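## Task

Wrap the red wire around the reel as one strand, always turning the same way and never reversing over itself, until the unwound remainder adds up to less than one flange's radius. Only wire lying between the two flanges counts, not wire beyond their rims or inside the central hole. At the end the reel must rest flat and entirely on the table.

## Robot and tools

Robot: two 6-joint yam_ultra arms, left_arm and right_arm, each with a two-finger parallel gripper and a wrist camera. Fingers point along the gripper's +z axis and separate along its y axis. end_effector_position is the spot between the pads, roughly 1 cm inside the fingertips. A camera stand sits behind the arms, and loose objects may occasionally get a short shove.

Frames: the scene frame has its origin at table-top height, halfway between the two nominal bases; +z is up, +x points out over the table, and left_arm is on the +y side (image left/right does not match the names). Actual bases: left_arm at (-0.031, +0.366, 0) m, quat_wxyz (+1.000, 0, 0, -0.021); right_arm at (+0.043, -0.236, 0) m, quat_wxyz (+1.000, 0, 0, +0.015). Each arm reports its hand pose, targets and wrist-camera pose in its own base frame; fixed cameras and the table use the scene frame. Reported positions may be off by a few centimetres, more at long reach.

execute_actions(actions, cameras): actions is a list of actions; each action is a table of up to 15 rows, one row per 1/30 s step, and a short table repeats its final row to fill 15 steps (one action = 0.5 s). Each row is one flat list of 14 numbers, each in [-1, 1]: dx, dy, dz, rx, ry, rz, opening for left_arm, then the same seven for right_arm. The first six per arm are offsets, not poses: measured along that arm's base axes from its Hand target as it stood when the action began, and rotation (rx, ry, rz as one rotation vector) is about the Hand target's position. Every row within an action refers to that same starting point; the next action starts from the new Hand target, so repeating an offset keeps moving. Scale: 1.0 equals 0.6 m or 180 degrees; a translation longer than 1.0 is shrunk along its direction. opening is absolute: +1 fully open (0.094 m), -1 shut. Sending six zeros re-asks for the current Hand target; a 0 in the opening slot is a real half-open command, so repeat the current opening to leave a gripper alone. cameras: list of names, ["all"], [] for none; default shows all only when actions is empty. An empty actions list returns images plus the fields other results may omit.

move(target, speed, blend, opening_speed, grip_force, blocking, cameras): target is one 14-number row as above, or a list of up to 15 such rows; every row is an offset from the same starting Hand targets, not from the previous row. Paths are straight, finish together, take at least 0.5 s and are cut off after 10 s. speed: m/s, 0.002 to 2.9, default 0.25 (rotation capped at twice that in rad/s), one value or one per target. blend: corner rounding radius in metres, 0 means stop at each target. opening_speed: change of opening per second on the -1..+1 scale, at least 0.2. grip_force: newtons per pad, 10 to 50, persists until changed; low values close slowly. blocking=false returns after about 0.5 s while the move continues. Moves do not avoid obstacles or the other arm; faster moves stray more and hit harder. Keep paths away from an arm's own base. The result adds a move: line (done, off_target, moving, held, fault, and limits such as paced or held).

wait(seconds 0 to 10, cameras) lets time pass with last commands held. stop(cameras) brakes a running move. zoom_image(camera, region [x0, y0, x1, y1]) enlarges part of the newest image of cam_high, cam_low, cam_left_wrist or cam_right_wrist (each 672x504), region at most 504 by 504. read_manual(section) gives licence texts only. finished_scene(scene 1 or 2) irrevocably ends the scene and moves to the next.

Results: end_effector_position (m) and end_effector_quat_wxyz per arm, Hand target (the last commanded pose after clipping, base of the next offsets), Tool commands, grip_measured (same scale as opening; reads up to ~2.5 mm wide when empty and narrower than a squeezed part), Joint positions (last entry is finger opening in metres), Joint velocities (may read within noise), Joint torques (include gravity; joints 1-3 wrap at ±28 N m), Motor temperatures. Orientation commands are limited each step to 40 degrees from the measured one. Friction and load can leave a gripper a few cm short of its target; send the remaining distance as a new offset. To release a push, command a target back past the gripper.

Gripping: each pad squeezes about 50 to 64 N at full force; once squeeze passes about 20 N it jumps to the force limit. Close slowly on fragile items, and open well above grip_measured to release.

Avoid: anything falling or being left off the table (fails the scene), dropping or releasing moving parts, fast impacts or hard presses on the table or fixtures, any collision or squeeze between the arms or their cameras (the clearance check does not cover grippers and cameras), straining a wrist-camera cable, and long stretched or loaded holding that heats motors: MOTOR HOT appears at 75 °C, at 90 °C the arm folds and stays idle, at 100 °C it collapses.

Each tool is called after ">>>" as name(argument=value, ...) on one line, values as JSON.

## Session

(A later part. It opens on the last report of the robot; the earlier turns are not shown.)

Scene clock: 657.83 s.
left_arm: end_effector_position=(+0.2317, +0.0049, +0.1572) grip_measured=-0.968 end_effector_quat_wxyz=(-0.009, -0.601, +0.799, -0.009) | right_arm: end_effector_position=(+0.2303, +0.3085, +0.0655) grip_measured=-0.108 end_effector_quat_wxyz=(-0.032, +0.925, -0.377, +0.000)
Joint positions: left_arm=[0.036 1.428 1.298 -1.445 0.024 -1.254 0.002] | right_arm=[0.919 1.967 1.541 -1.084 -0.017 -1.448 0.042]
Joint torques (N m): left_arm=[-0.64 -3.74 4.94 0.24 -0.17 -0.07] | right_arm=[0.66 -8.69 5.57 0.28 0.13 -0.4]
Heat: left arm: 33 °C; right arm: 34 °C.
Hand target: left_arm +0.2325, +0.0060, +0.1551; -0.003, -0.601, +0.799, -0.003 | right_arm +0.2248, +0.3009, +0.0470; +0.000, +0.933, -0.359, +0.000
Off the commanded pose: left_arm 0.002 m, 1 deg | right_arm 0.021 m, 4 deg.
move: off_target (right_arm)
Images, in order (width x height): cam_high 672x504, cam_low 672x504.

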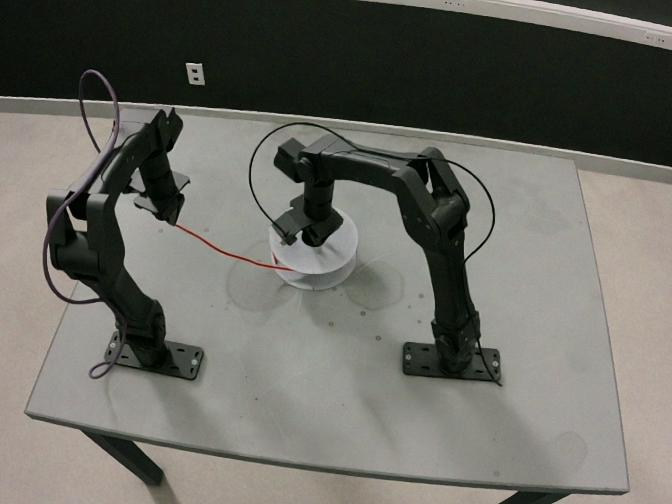

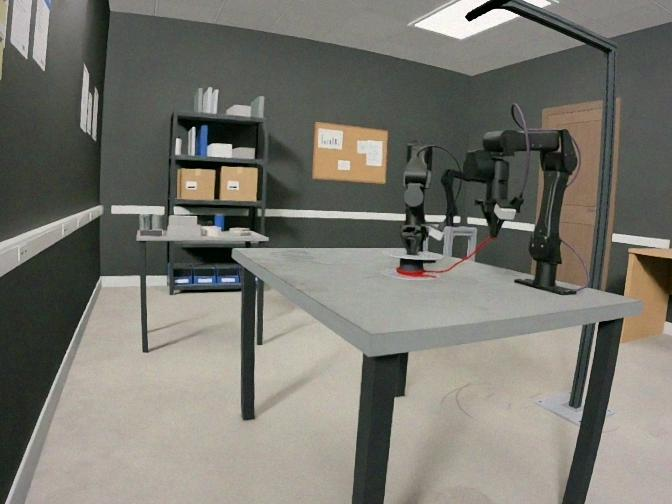

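>>> move(target=[[0,0,0.0,0,0,0,-1,0,0,0,0,0,0,-0.745],[0,0,0.0,0,0,0,-1,0.004,0.006,0.1,0,0,0,-0.745],[0,0,0.0,0,0,0,-1,0.007,0.0093,0.1,0,0,-0.5,-0.745],[0,0,0.0,0,0,0,-1,0.007,0.0093,0.1,0,0,1,-0.745]], speed=[0.15,0.15,0.6,0.6], opening_speed=2, cameras=["cam_right_wrist","cam_low"])

Scene clock: 665.57 s.
left_arm: end_effector_position=(+0.2317, +0.0049, +0.1572) grip_measured=-0.968 end_effector_quat_wxyz=(-0.009, -0.601, +0.799, -0.009) | right_arm: end_effector_position=(+0.2290, +0.3037, +0.1078) grip_measured=-0.743 end_effector_quat_wxyz=(-0.002, +0.357, +0.934, +0.006)
Joint positions: left_arm=[0.036 1.428 1.298 -1.445 0.024 -1.254 0.002] | right_arm=[0.919 1.983 1.734 -1.312 -0.007 1.65 0.012]
Joint torques (N m): left_arm=[-0.61 -3.73 4.94 0.24 -0.17 -0.08] | right_arm=[0.61 -10.24 9.32 0.08 0.03 0.12]
Heat: left arm: 33 °C; right arm: 34 °C.
Hand target: left_arm +0.2325, +0.0059, +0.1551; -0.003, -0.601, +0.799, -0.003 | right_arm +0.2290, +0.3065, +0.1070; +0.000, +0.359, +0.933, +0.001
Off the commanded pose: left_arm 0.002 m, 1 deg | right_arm 0.003 m, 1 deg.
move: done
Images, in order (width x height): cam_low 672x504, cam_right_wrist 672x504.

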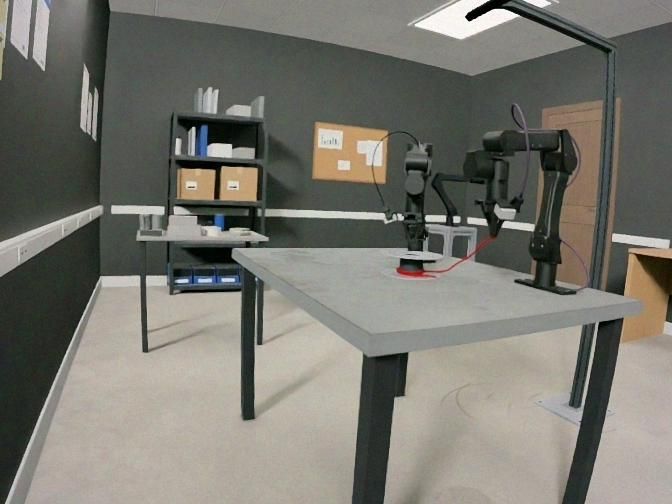

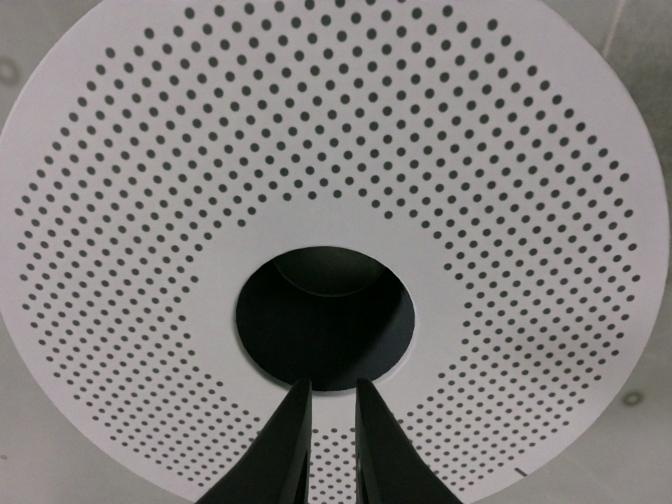

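>>> move(target=[[0,0,0.0,0,0,0,-1,0.0013,-0.0003,-0.1,0,0,0,-0.745],[0,0,0.0,0,0,0,-1,0.0013,-0.0003,-0.1,0,0,0,-0.1],[0,-0.042,0.0,0,0,0,-1,0.0013,-0.0003,-0.1,0,0,0.333,-0.1]], speed=[0.1,0.1,0.2], opening_speed=1.2, cameras=["cam_low","cam_high"])

>>> zoom_image(camera="cam_low", region=[370, 235, 490, 310])

>>> zoom_image(camera="cam_high", region=[150, 200, 390, 310])

Scene clock: 673.67 s.
left_arm: end_effector_position=(+0.2333, -0.0226, +0.1572) grip_measured=-0.968 end_effector_quat_wxyz=(-0.009, -0.600, +0.800, -0.014) | right_arm: end_effector_position=(+0.2334, +0.3100, +0.0643) grip_measured=-0.114 end_effector_quat_wxyz=(+0.013, -0.136, +0.990, +0.019)
Joint positions: left_arm=[-0.075 1.428 1.298 -1.435 0.034 -1.363 0.002] | right_arm=[0.919 1.995 1.577 -1.107 -0.009 0.647 0.042]
Joint torques (N m): left_arm=[-0.38 -3.62 5.11 0.16 -0.28 -0.06] | right_arm=[0.32 -8.96 5.91 0.39 0.06 -0.4]
Heat: left arm: 33 °C; right arm: 34 °C.
Hand target: left_arm +0.2325, -0.0192, +0.1551; -0.003, -0.601, +0.799, -0.003 | right_arm +0.2298, +0.3063, +0.0469; -0.001, -0.156, +0.988, +0.000
Off the commanded pose: left_arm 0.004 m, 1 deg | right_arm 0.018 m, 4 deg.
move: off_target (right_arm)
Images, in order (width x height): cam_high 672x504, cam_low 672x504.

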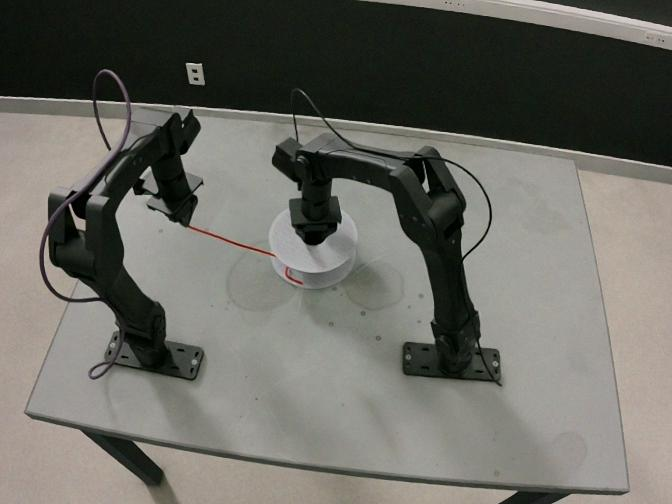

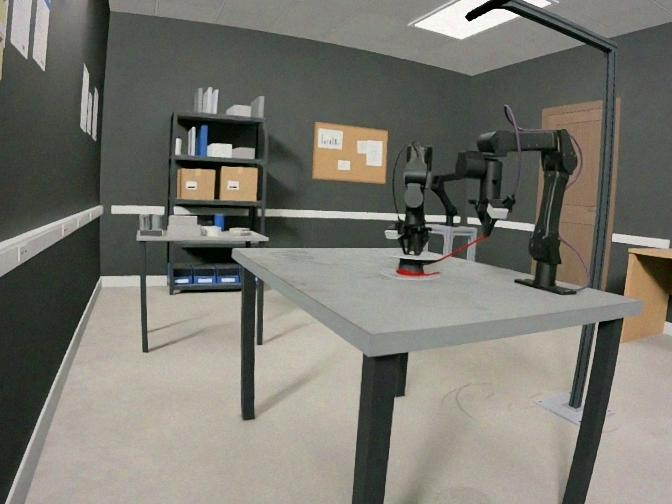

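Scaled by 4.200 from the camera's 672x504 image, which has a finer 960x720 frame.

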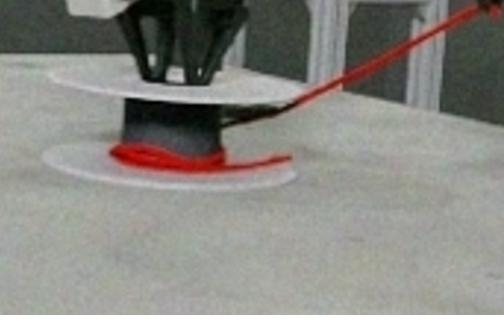

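Scaled by 2.100 from the camera's 672x504 image, which has a finer 960x720 frame.

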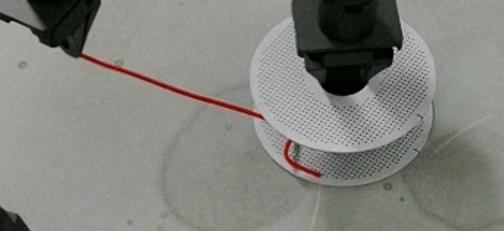

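>>> move(target=[[0.008,-0.025,-0.165,0,0,0,-1,0,0,0,0,0,0.333,-0.1]], speed=[0.2], cameras=["cam_low","cam_high"])

>>> zoom_image(camera="cam_low", region=[370, 235, 490, 310])

>>> zoom_image(camera="cam_high", region=[150, 200, 390, 310])

Scene clock: 678.77 s.
left_arm: end_effector_position=(+0.2379, -0.0360, +0.0590) grip_measured=-0.968 end_effector_quat_wxyz=(-0.008, -0.601, +0.799, -0.012) | right_arm: end_effector_position=(+0.2337, +0.3126, +0.0652) grip_measured=-0.110 end_effector_quat_wxyz=(+0.024, -0.613, +0.790, +0.015)
Joint positions: left_arm=[-0.134 1.486 0.956 -1.035 0.028 -1.423 0.002] | right_arm=[0.919 1.995 1.58 -1.102 -0.016 -0.4 0.042]
Joint torques (N m): left_arm=[-0.55 -3.6 5.01 0.21 -0.21 -0.07] | right_arm=[0.42 -8.95 5.79 0.32 0.11 -0.4]
Heat: left arm: 33 °C; right arm: 34 °C.
Hand target: left_arm +0.2375, -0.0342, +0.0561; -0.003, -0.601, +0.799, -0.003 | right_arm +0.2298, +0.3063, +0.0470; +0.000, -0.628, +0.778, +0.000
Off the commanded pose: left_arm 0.004 m, 1 deg | right_arm 0.020 m, 4 deg.
move: off_target (right_arm)
Images, in order (width x height): cam_high 672x504, cam_low 672x504.

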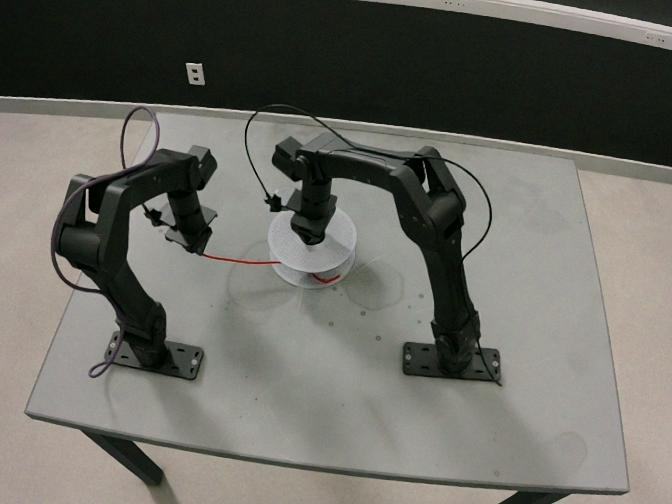

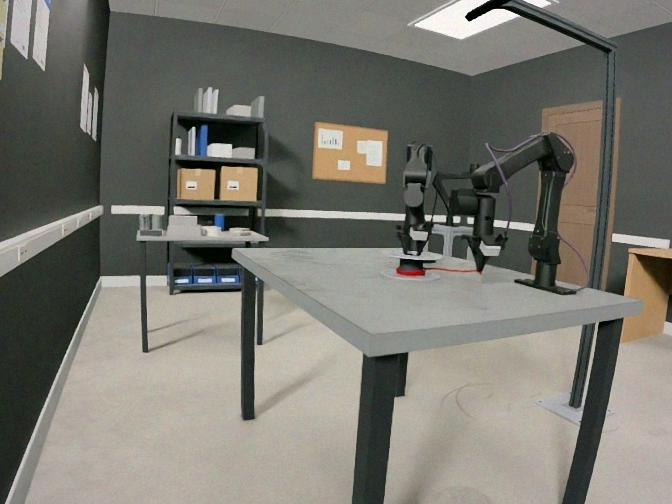

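Scaled by 4.200 from the camera's 672x504 image, which has a finer 960x720 frame.

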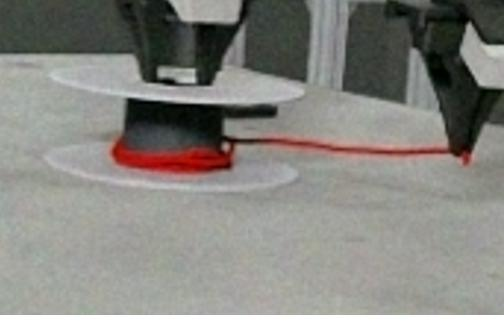

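Scaled by 2.100 from the camera's 672x504 image, which has a finer 960x720 frame.

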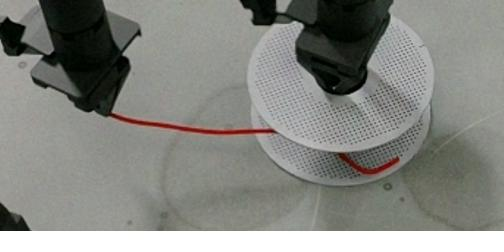

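>>> move(target=[[0.008,-0.07,-0.01,0,0,0,-1,0,0,0,0,0,0.333,-0.1]], speed=[0.2], cameras=["cam_low","cam_high"])

>>> zoom_image(camera="cam_low", region=[370, 235, 490, 310])

>>> zoom_image(camera="cam_high", region=[150, 200, 390, 310])

Scene clock: 683.43 s.
left_arm: end_effector_position=(+0.2322, -0.0738, +0.0462) grip_measured=-0.968 end_effector_quat_wxyz=(-0.016, -0.601, +0.799, +0.003) | right_arm: end_effector_position=(+0.2337, +0.3126, +0.0653) grip_measured=-0.108 end_effector_quat_wxyz=(-0.028, +0.925, -0.378, -0.001)
Joint positions: left_arm=[-0.295 1.544 0.956 -1.008 0.023 -1.585 0.002] | right_arm=[0.919 1.994 1.58 -1.102 -0.016 -1.447 0.042]
Joint torques (N m): left_arm=[-0.64 -3.81 7.9 0.18 -0.15 -0.09] | right_arm=[0.49 -8.98 5.68 0.34 0.12 -0.38]
Heat: left arm: 33 °C; right arm: 34 °C.
Hand target: left_arm +0.2423, -0.0762, +0.0501; -0.003, -0.601, +0.799, -0.003 | right_arm +0.2298, +0.3063, +0.0469; +0.000, +0.933, -0.360, +0.000
Off the commanded pose: left_arm 0.011 m, 2 deg | right_arm 0.020 m, 4 deg.
move: off_target (left_arm, right_arm)
Images, in order (width x height): cam_high 672x504, cam_low 672x504.

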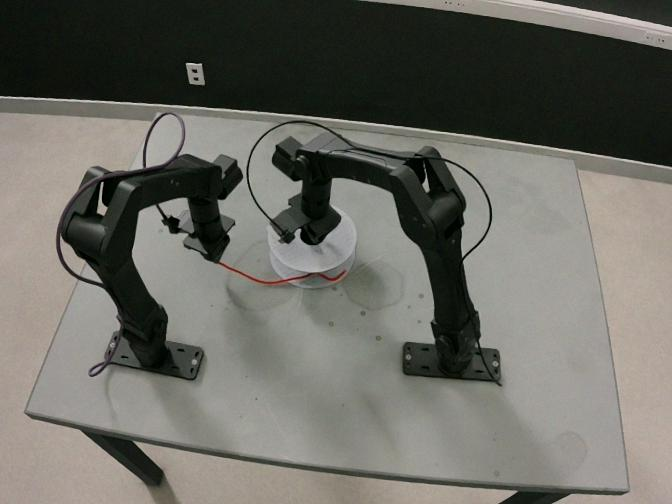

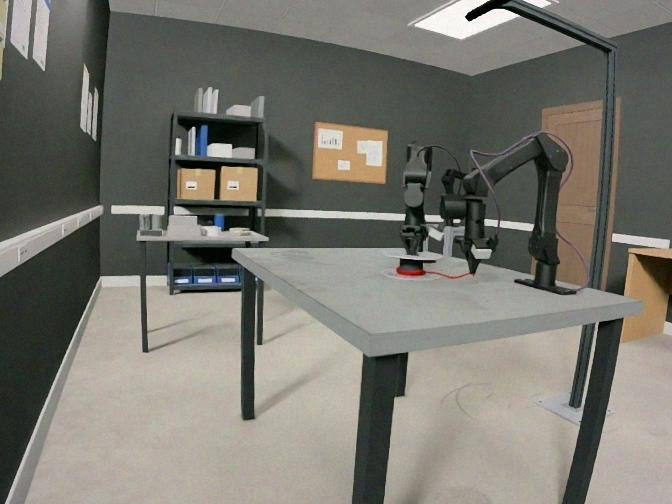

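Scaled by 4.200 from the camera's 672x504 image, which has a finer 960x720 frame.

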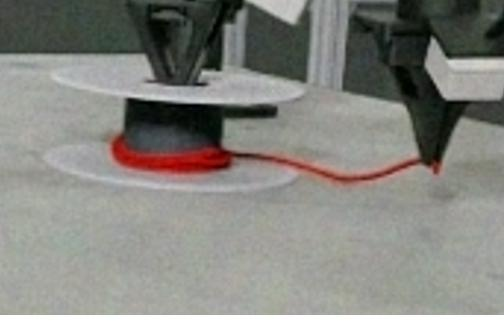

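Scaled by 2.100 from the camera's 672x504 image, which has a finer 960x720 frame.

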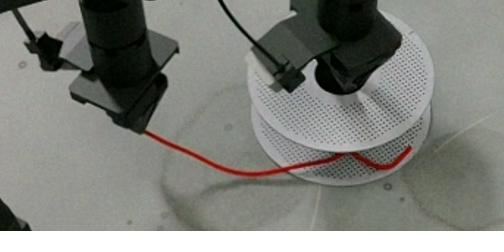

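>>> move(target=[[-0.01,0.05,0.0,0,0,0,-1,0,0,0.0,0,0,0,-0.1]], speed=[0.08], cameras=["cam_low","cam_high"])

>>> zoom_image(camera="cam_low", region=[370, 235, 490, 310])

>>> zoom_image(camera="cam_high", region=[150, 200, 390, 310])

Scene clock: 685.83 s.
left_arm: end_effector_position=(+0.2354, -0.0510, +0.0462) grip_measured=-0.968 end_effector_quat_wxyz=(-0.016, -0.601, +0.799, -0.001) | right_arm: end_effector_position=(+0.2337, +0.3126, +0.0653) grip_measured=-0.108 end_effector_quat_wxyz=(-0.028, +0.926, -0.378, -0.001)
Joint positions: left_arm=[-0.199 1.528 0.941 -1.004 0.024 -1.489 0.002] | right_arm=[0.919 1.994 1.58 -1.102 -0.016 -1.448 0.042]
Joint torques (N m): left_arm=[0.64 -6.13 4.79 0.11 -0.18 0.08] | right_arm=[0.43 -8.9 5.6 0.31 0.13 -0.38]
Heat: left arm: 33 °C; right arm: 34 °C.
Hand target: left_arm +0.2361, -0.0463, +0.0500; -0.003, -0.601, +0.799, -0.003 | right_arm +0.2298, +0.3063, +0.0469; +0.000, +0.933, -0.360, +0.000
Off the commanded pose: left_arm 0.006 m, 2 deg | right_arm 0.020 m, 4 deg.
move: off_target (right_arm)
Images, in order (width x height): cam_high 672x504, cam_low 672x504.

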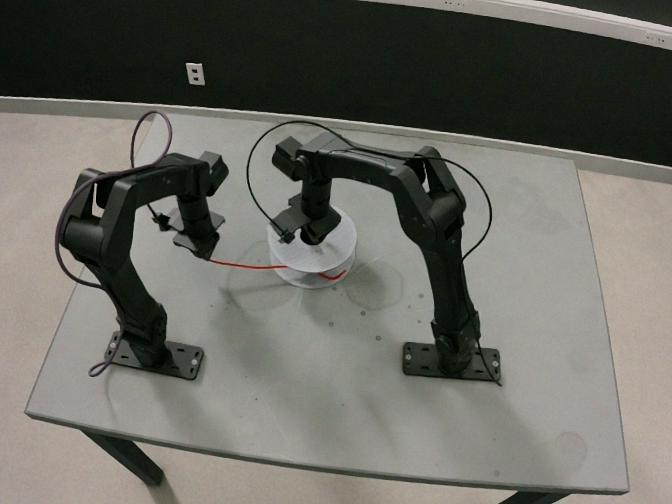

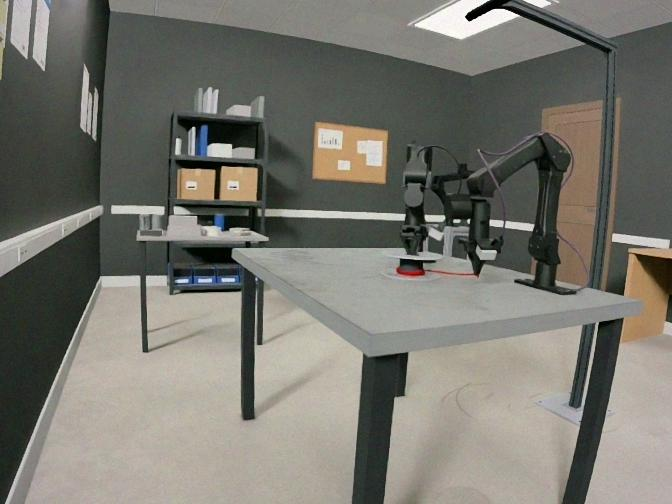

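Scaled by 4.200 from the camera's 672x504 image, which has a finer 960x720 frame.

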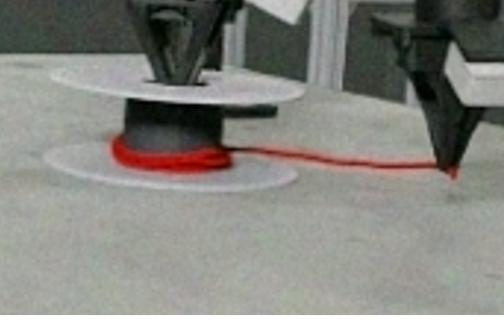

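Scaled by 2.100 from the camera's 672x504 image, which has a finer 960x720 frame.

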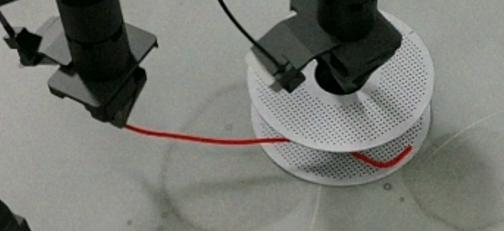

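>>> move(target=[[0,0,0.0,0,0,0,-1,0,0,0,0,0,0,-0.745],[0,0,0.0,0,0,0,-1,0.004,0.005,0.1,0,0,0,-0.745],[0,0,0.0,0,0,0,-1,0.0057,0.007,0.1,0,0,-0.5,-0.745],[0,0,0.0,0,0,0,-1,0.0057,0.007,0.1,0,0,1,-0.745]], speed=[0.15,0.15,0.6,0.6], opening_speed=2, cameras=["cam_right_wrist","cam_low"])

Scene clock: 693.33 s.
left_arm: end_effector_position=(+0.2354, -0.0510, +0.0462) grip_measured=-0.968 end_effector_quat_wxyz=(-0.016, -0.601, +0.799, -0.001) | right_arm: end_effector_position=(+0.2320, +0.3075, +0.1058) grip_measured=-0.743 end_effector_quat_wxyz=(-0.003, +0.358, +0.934, +0.003)
Joint positions: left_arm=[-0.199 1.528 0.941 -1.004 0.024 -1.489 0.002] | right_arm=[0.919 2.01 1.765 -1.323 -0.006 1.651 0.012]
Joint torques (N m): left_arm=[0.68 -6.13 4.77 0.11 -0.17 0.07] | right_arm=[0.36 -10.73 9.73 0.1 0.01 0.11]
Heat: left arm: 33 °C; right arm: 35 °C.
Hand target: left_arm +0.2361, -0.0463, +0.0500; -0.003, -0.601, +0.799, -0.003 | right_arm +0.2332, +0.3105, +0.1069; +0.000, +0.360, +0.933, +0.000
Off the commanded pose: left_arm 0.006 m, 1 deg | right_arm 0.003 m, 0 deg.
move: done
Images, in order (width x height): cam_low 672x504, cam_right_wrist 672x504.

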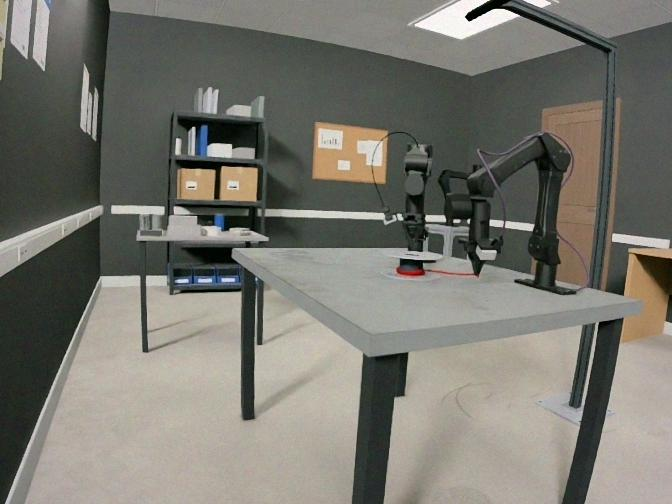

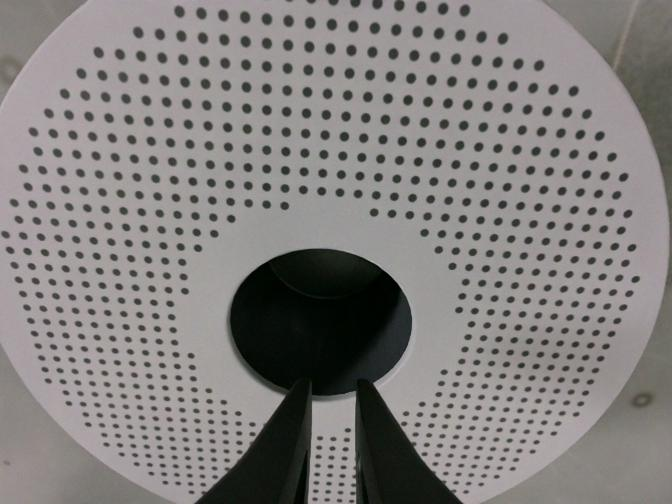

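>>> move(target=[[0,0,0.0,0,0,0,-1,-0.0007,0.0005,-0.1,0,0,0,-0.745],[0,0,0.0,0,0,0,-1,-0.0007,0.0005,-0.1,0,0,0,-0.1],[0.015,-0.07,0.0,0,0,0,-1,-0.0007,0.0005,-0.1,0,0,0.333,-0.1]], speed=[0.1,0.1,0.2], opening_speed=1.2, cameras=["cam_low","cam_high"])

>>> zoom_image(camera="cam_low", region=[370, 235, 490, 310])

>>> zoom_image(camera="cam_high", region=[150, 200, 390, 310])

Scene clock: 703.13 s.
left_arm: end_effector_position=(+0.2372, -0.0869, +0.0461) grip_measured=-0.968 end_effector_quat_wxyz=(-0.015, -0.601, +0.799, -0.001) | right_arm: end_effector_position=(+0.2354, +0.3133, +0.0641) grip_measured=-0.115 end_effector_quat_wxyz=(+0.010, -0.135, +0.991, +0.017)
Joint positions: left_arm=[-0.336 1.568 0.98 -0.998 0.026 -1.626 0.002] | right_arm=[0.919 2.016 1.607 -1.123 -0.011 0.647 0.042]
Joint torques (N m): left_arm=[-0.59 -3.97 7.9 0.1 -0.19 -0.07] | right_arm=[0.47 -9.17 5.91 0.41 0.07 -0.35]
Heat: left arm: 33 °C; right arm: 35 °C.
Hand target: left_arm +0.2451, -0.0882, +0.0500; -0.003, -0.601, +0.799, -0.003 | right_arm +0.2327, +0.3107, +0.0469; -0.001, -0.154, +0.988, +0.000
Off the commanded pose: left_arm 0.009 m, 1 deg | right_arm 0.018 m, 3 deg.
move: off_target (right_arm)
Images, in order (width x height): cam_high 672x504, cam_low 672x504.

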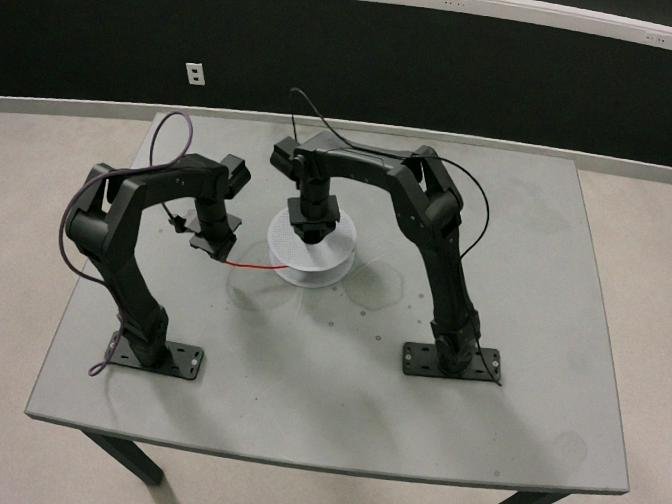

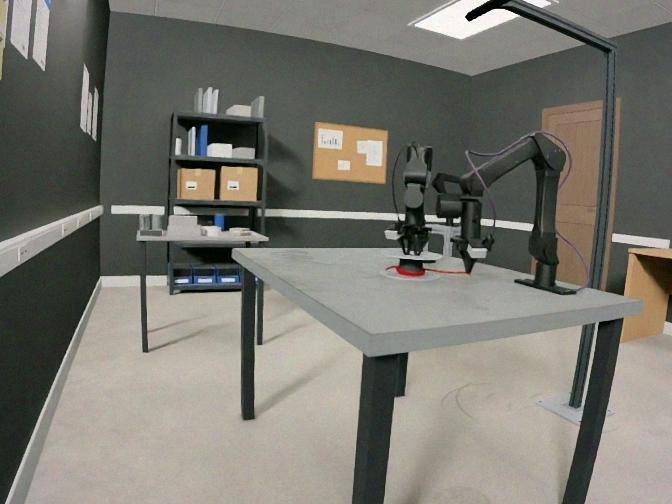

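Scaled by 4.200 from the camera's 672x504 image, which has a finer 960x720 frame.

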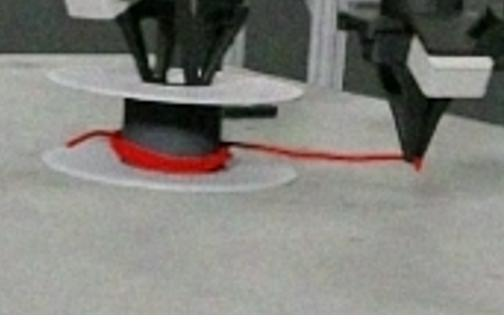

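Scaled by 2.100 from the camera's 672x504 image, which has a finer 960x720 frame.

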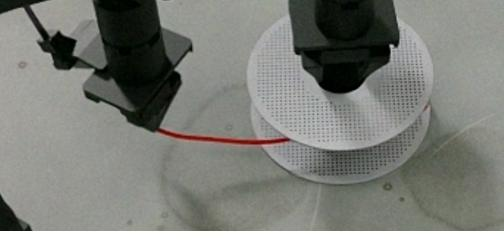

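>>> move(target=[[0,0,0.0,0,0,0,-1,0,0,0,0,0,0,-0.745],[0,0,0.0,0,0,0,-1,0.003,0.0025,0.08,0,0,0,-0.745],[0,0,0.0,0,0,0,-1,0.003,0.0025,0.08,0,0,-0.433,-0.745],[0,0,0.0,0,0,0,-1,0.003,0.0025,0,0,0,-0.433,-0.745],[0,0,0.0,0,0,0,-1,0.003,0.0025,0,0,0,-0.433,-0.1]], speed=[0.15,0.15,0.5,0.1,0.1], opening_speed=1.5, cameras=["cam_low","cam_high","cam_right_wrist"])

>>> zoom_image(camera="cam_low", region=[370, 235, 490, 310])

Scene clock: 710.73 s.
left_arm: end_effector_position=(+0.2372, -0.0869, +0.0461) grip_measured=-0.968 end_effector_quat_wxyz=(-0.015, -0.601, +0.799, -0.001) | right_arm: end_effector_position=(+0.2364, +0.3146, +0.0641) grip_measured=-0.117 end_effector_quat_wxyz=(-0.003, +0.501, +0.865, +0.019)
Joint positions: left_arm=[-0.336 1.568 0.98 -0.998 0.026 -1.626 0.002] | right_arm=[0.919 2.023 1.618 -1.127 -0.011 1.969 0.041]
Joint torques (N m): left_arm=[-0.59 -3.97 7.88 0.1 -0.19 -0.08] | right_arm=[0.36 -9.39 5.89 0.44 0.08 0.06]
Heat: left arm: 33 °C; right arm: 35 °C.
Hand target: left_arm +0.2451, -0.0882, +0.0500; -0.003, -0.601, +0.799, -0.003 | right_arm +0.2346, +0.3123, +0.0470; +0.000, +0.502, +0.865, +0.001
Off the commanded pose: left_arm 0.009 m, 1 deg | right_arm 0.017 m, 2 deg.
move: off_target (right_arm); target 5's new opening was sent with right_arm's hand 0.011 m and 2 deg from that target
Images, in order (width x height): cam_high 672x504, cam_low 672x504, cam_right_wrist 672x504.

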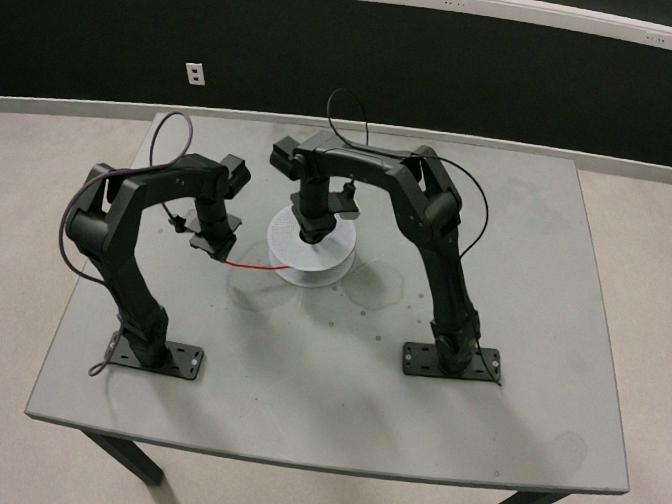

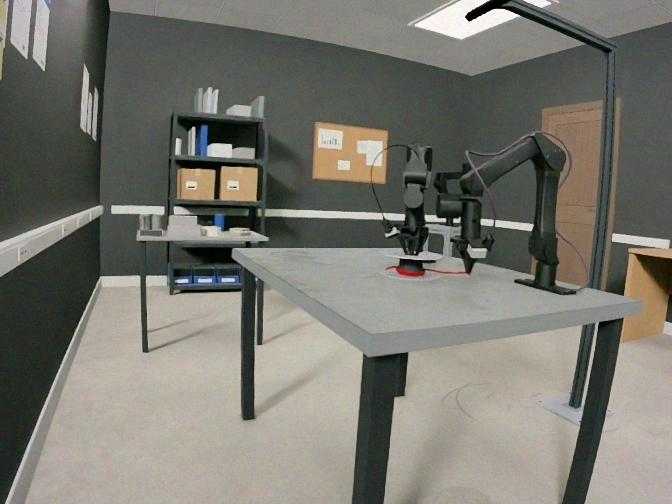

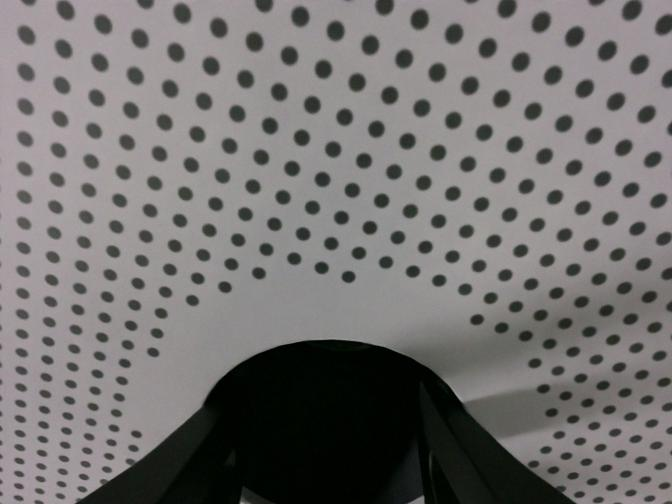

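Scaled by 4.200 from the camera's 672x504 image, which has a finer 960x720 frame.

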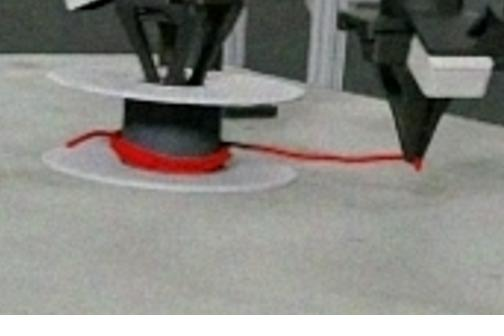

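>>> move(target=[[0.015,-0.085,-0.01,0,0,0,-1,0,0,0,0,0,0.433,-0.1]], speed=[0.2], cameras=["cam_low","cam_high"])

>>> zoom_image(camera="cam_low", region=[370, 235, 490, 310])

>>> zoom_image(camera="cam_high", region=[150, 200, 390, 310])

Scene clock: 715.17 s.
left_arm: end_effector_position=(+0.2450, -0.1255, +0.0427) grip_measured=-0.968 end_effector_quat_wxyz=(-0.018, -0.599, +0.800, -0.008) | right_arm: end_effector_position=(+0.2367, +0.3154, +0.0647) grip_measured=-0.113 end_effector_quat_wxyz=(+0.007, +0.039, +0.999, +0.020)
Joint positions: left_arm=[-0.451 1.646 1.047 -0.974 0.04 -1.736 0.002] | right_arm=[0.919 2.023 1.62 -1.126 -0.012 0.997 0.042]
Joint torques (N m): left_arm=[0.05 -5.16 5.46 0.06 -0.14 0.01] | right_arm=[0.35 -9.24 5.89 0.4 0.08 -0.37]
Heat: left arm: 34 °C; right arm: 35 °C.
Hand target: left_arm +0.2447, -0.1224, +0.0427; -0.014, -0.599, +0.800, -0.002 (not the last commanded pose) | right_arm +0.2345, +0.3121, +0.0470; -0.001, +0.020, +1.000, +0.000 (not the last commanded pose)
Off the commanded pose: left_arm 0.017 m, 2 deg | right_arm 0.018 m, 22 deg.
move: held (left_arm; a check stopped the path), off_target (right_arm; braked when a check withheld steps of left_arm); limits=held
pose unreachable (left arm): on one or more control steps of this call, first in action 0 (counted from 0), this arm could not follow its commanded pose, so it was not sent that pose on those steps. It may still have moved: this result reports where it is.
cause: moving toward the commanded pose would bring a part of the arm too close to another arm (this arm's wrist (the part past joint 4) and the right arm's wrist (the part past joint 4), along the way the arms are being sent, or toward where that arm still pushes).
Images, in order (width x height): cam_high 672x504, cam_low 672x504.

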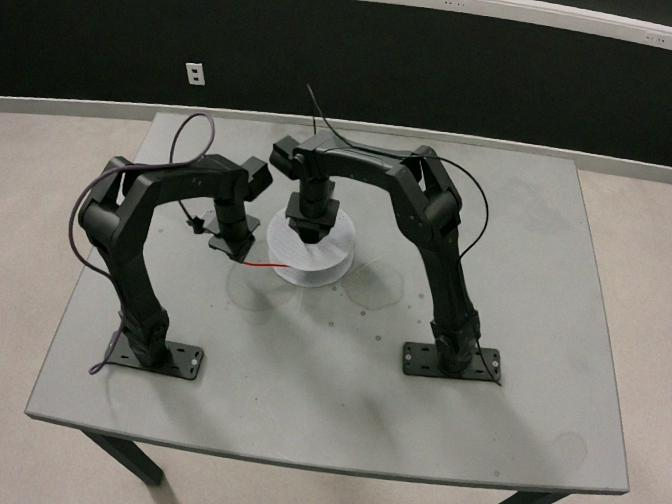

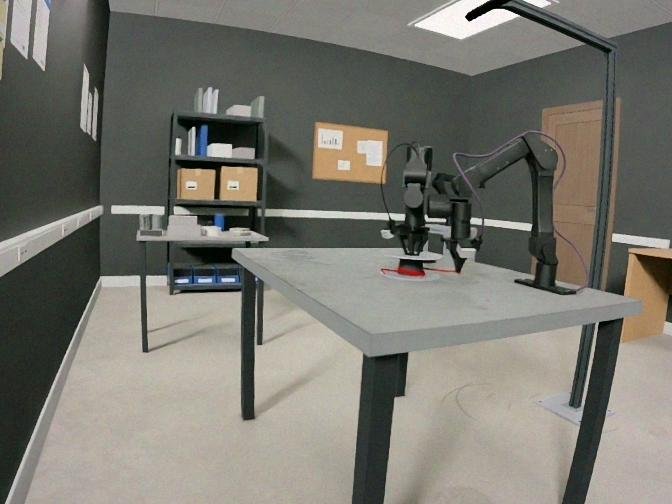

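Scaled by 4.200 from the camera's 672x504 image, which has a finer 960x720 frame.

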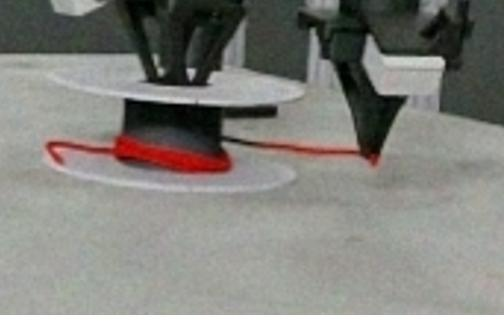

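Scaled by 2.100 from the camera's 672x504 image, which has a finer 960x720 frame.

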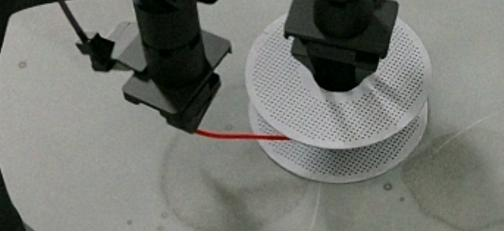

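>>> move(target=[[0.0,0.0,0.01,-0.14,0,0,-1,0,0,0,0,0,0,-0.1]], speed=[0.1], cameras=["cam_low","cam_high","cam_left_wrist"])

Scene clock: 720.33 s.
left_arm: end_effector_position=(+0.2439, -0.1249, +0.0440) grip_measured=-0.968 end_effector_quat_wxyz=(-0.152, -0.583, +0.780, -0.168) | right_arm: end_effector_position=(+0.2367, +0.3154, +0.0647) grip_measured=-0.113 end_effector_quat_wxyz=(+0.007, +0.039, +0.999, +0.020)
Joint positions: left_arm=[-0.183 1.586 0.91 -0.851 0.455 -1.478 0.002] | right_arm=[0.919 2.023 1.62 -1.126 -0.012 0.997 0.042]
Joint torques (N m): left_arm=[0.85 -6.57 4.68 0.22 0.25 0.05] | right_arm=[0.36 -9.18 5.97 0.4 0.05 -0.4]
Heat: left arm: 33 °C; right arm: 35 °C.
Hand target: left_arm +0.2448, -0.1224, +0.0487; -0.144, -0.582, +0.781, -0.177 | right_arm +0.2345, +0.3121, +0.0470; -0.001, +0.020, +1.000, +0.000
Off the commanded pose: left_arm 0.005 m, 1 deg | right_arm 0.018 m, 3 deg.
move: off_target (right_arm)
Images, in order (width x height): cam_high 672x504, cam_low 672x504, cam_left_wrist 672x504.

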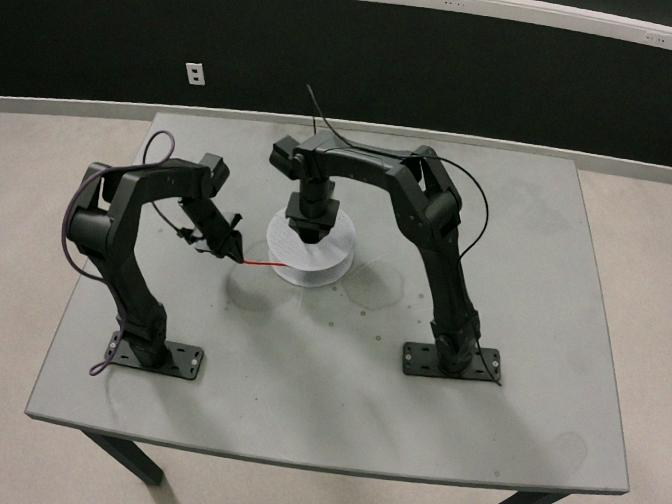

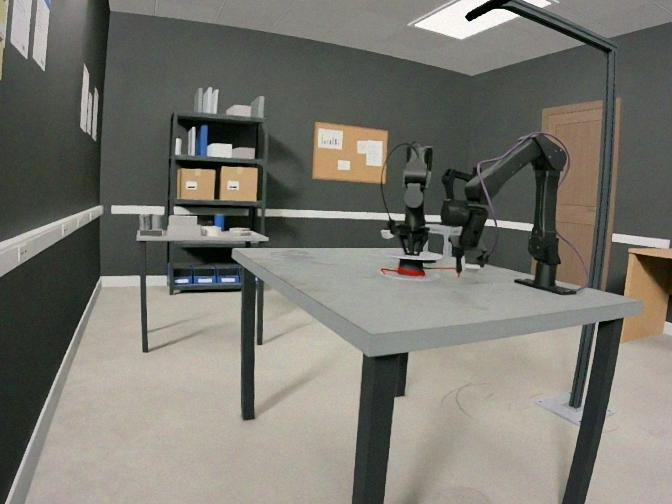

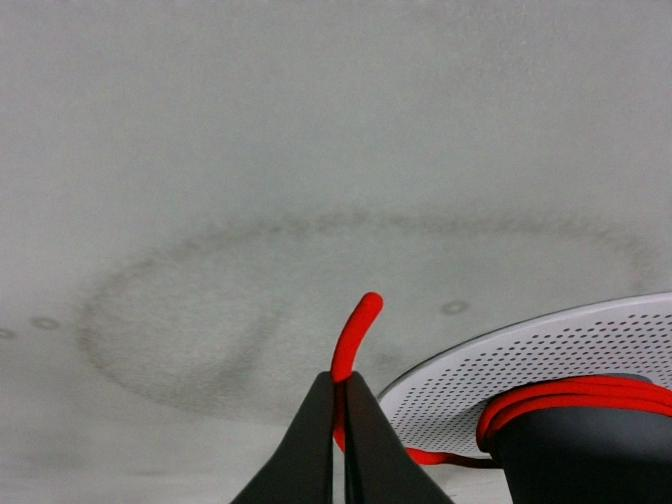

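>>> move(target=[[0.008,-0.07,0.0,0,0,0,-1,0,0,0,0,0,0.3,-0.1]], speed=[0.15], cameras=["cam_low","cam_high","cam_left_wrist"])

>>> zoom_image(camera="cam_low", region=[370, 235, 490, 310])

Scene clock: 725.60 s.
left_arm: end_effector_position=(+0.2424, -0.1621, +0.0454) grip_measured=-0.968 end_effector_quat_wxyz=(-0.152, -0.582, +0.779, -0.175) | right_arm: end_effector_position=(+0.2384, +0.3193, +0.0654) grip_measured=-0.109 end_effector_quat_wxyz=(+0.021, -0.419, +0.907, +0.021)
Joint positions: left_arm=[-0.319 1.586 0.91 -0.771 0.452 -1.631 0.002] | right_arm=[0.919 2.023 1.622 -1.112 -0.018 0.054 0.042]
Joint torques (N m): left_arm=[-0.55 -4 8.16 0.32 0.13 -0.06] | right_arm=[0.36 -9.21 5.96 0.29 0.13 -0.4]
Heat: left arm: 33 °C; right arm: 35 °C.
Hand target: left_arm +0.2496, -0.1645, +0.0487; -0.144, -0.582, +0.781, -0.177 | right_arm +0.2345, +0.3122, +0.0471; -0.001, -0.436, +0.900, +0.000
Off the commanded pose: left_arm 0.008 m, 1 deg | right_arm 0.020 m, 4 deg.
move: off_target (right_arm)
Images, in order (width x height): cam_high 672x504, cam_low 672x504, cam_left_wrist 672x504.

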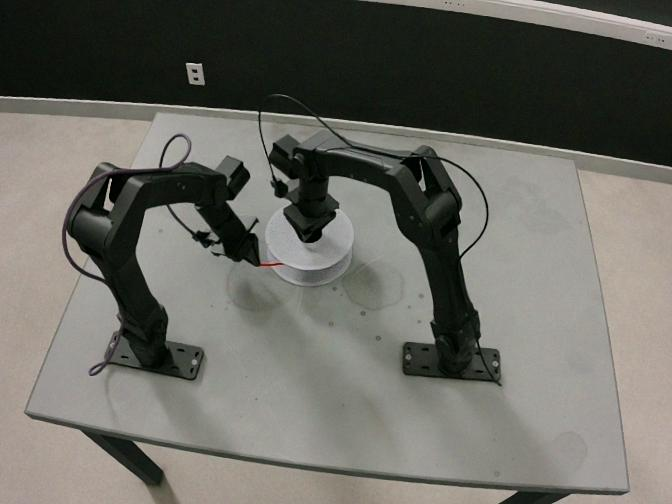

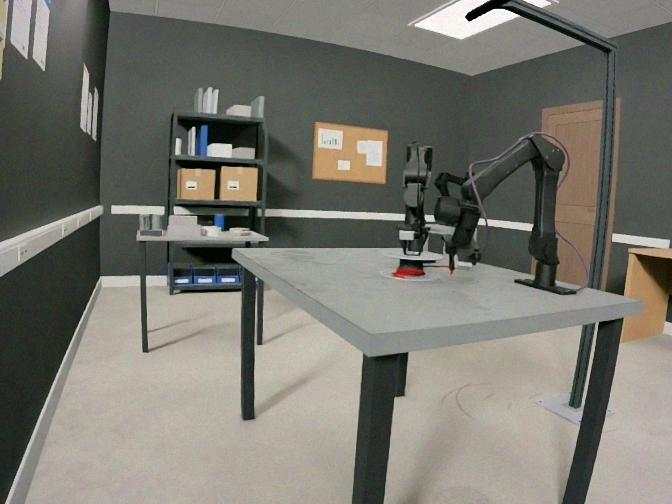

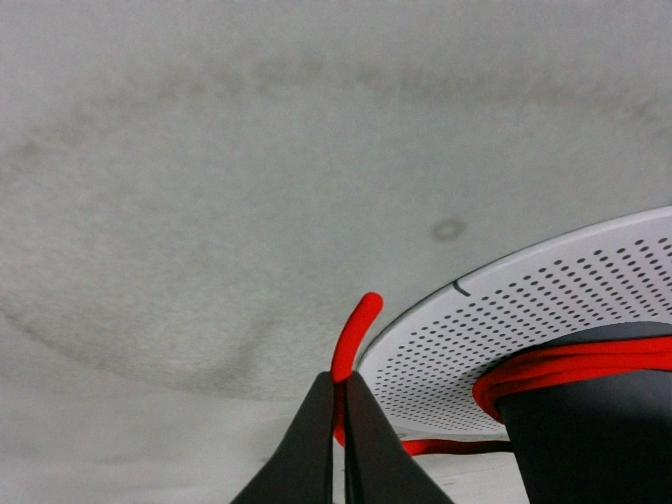

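Scaled by 4.200 from the camera's 672x504 image, which has a finer 960x720 frame.

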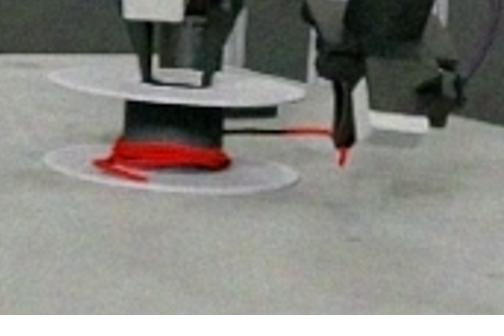

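>>> move(target=[[0.008,-0.03,0.0,0,0,0,-1,0,0,0,0,0,0.15,-0.1],[0.008,-0.03,0.0,0,0,0,-0.88,0,0,0,0,0,0.15,-0.1],[0.008,-0.03,0.0,0,0,0,-0.88,0,0,0,0,0,0.3,-0.1]], speed=[0.12], cameras=["cam_low","cam_high","cam_left_wrist"])

>>> zoom_image(camera="cam_low", region=[370, 235, 490, 310])

speed must be one number or one for each of the 3 targets, got a list of 1; nothing of the call was run

Scaled by 4.200 from the camera's 672x504 image, which has a finer 960x720 frame.

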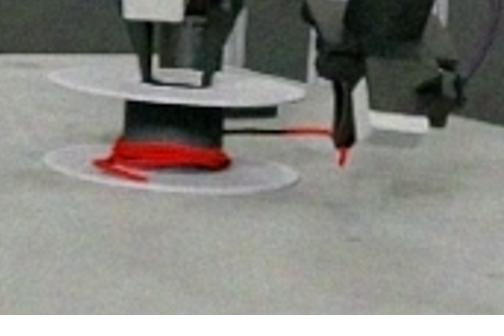

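>>> move(target=[[0.008,-0.03,0.0,0,0,0,-1,0,0,0,0,0,0.15,-0.1],[0.008,-0.03,0.0,0,0,0,-0.88,0,0,0,0,0,0.15,-0.1],[0.008,-0.03,0.0,0,0,0,-0.88,0,0,0,0,0,0.3,-0.1]], speed=0.12, cameras=["cam_low","cam_high","cam_left_wrist"])

>>> zoom_image(camera="cam_low", region=[370, 235, 490, 310])

Scene clock: 734.20 s.
left_arm: end_effector_position=(+0.2413, -0.1802, +0.0453) grip_measured=-0.881 end_effector_quat_wxyz=(-0.160, -0.581, +0.781, -0.166) | right_arm: end_effector_position=(+0.2397, +0.3196, +0.0657) grip_measured=-0.108 end_effector_quat_wxyz=(-0.030, +0.773, -0.634, -0.008)
Joint positions: left_arm=[-0.382 1.621 0.946 -0.77 0.448 -1.69 0.006] | right_arm=[0.919 2.023 1.623 -1.109 -0.013 -0.848 0.042]
Joint torques (N m): left_arm=[0.06 -4.46 7.91 0.57 0.09 -0.08] | right_arm=[0.42 -9.28 5.83 0.29 0.1 -0.82]
Heat: left arm: 33 °C; right arm: 34 °C.
Hand target: left_arm +0.2544, -0.1824, +0.0487; -0.144, -0.582, +0.781, -0.177 | right_arm +0.2346, +0.3122, +0.0471; +0.000, +0.797, -0.603, +0.000
Off the commanded pose: left_arm 0.014 m, 2 deg | right_arm 0.021 m, 6 deg.
move: off_target (left_arm, right_arm)
Images, in order (width x height): cam_high 672x504, cam_low 672x504, cam_left_wrist 672x504.

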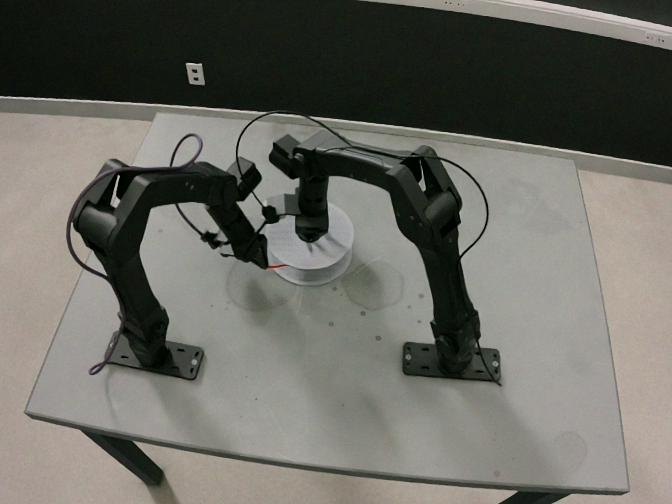

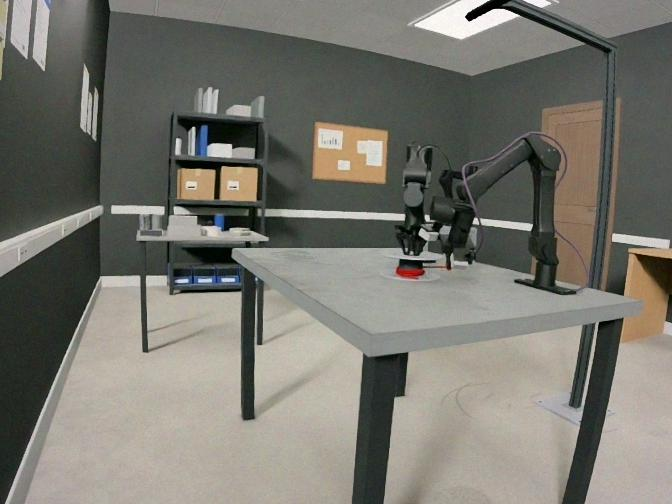

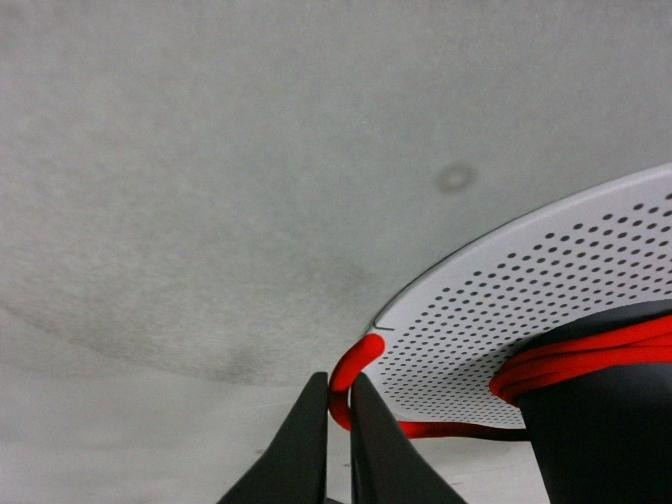

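Scaled by 4.200 from the camera's 672x504 image, which has a finer 960x720 frame.

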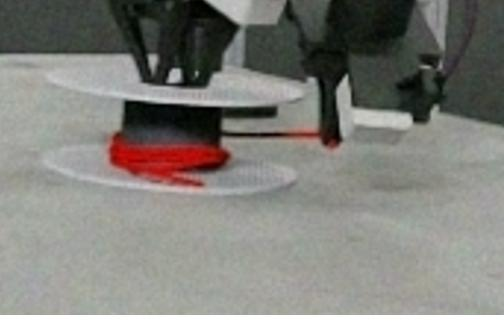

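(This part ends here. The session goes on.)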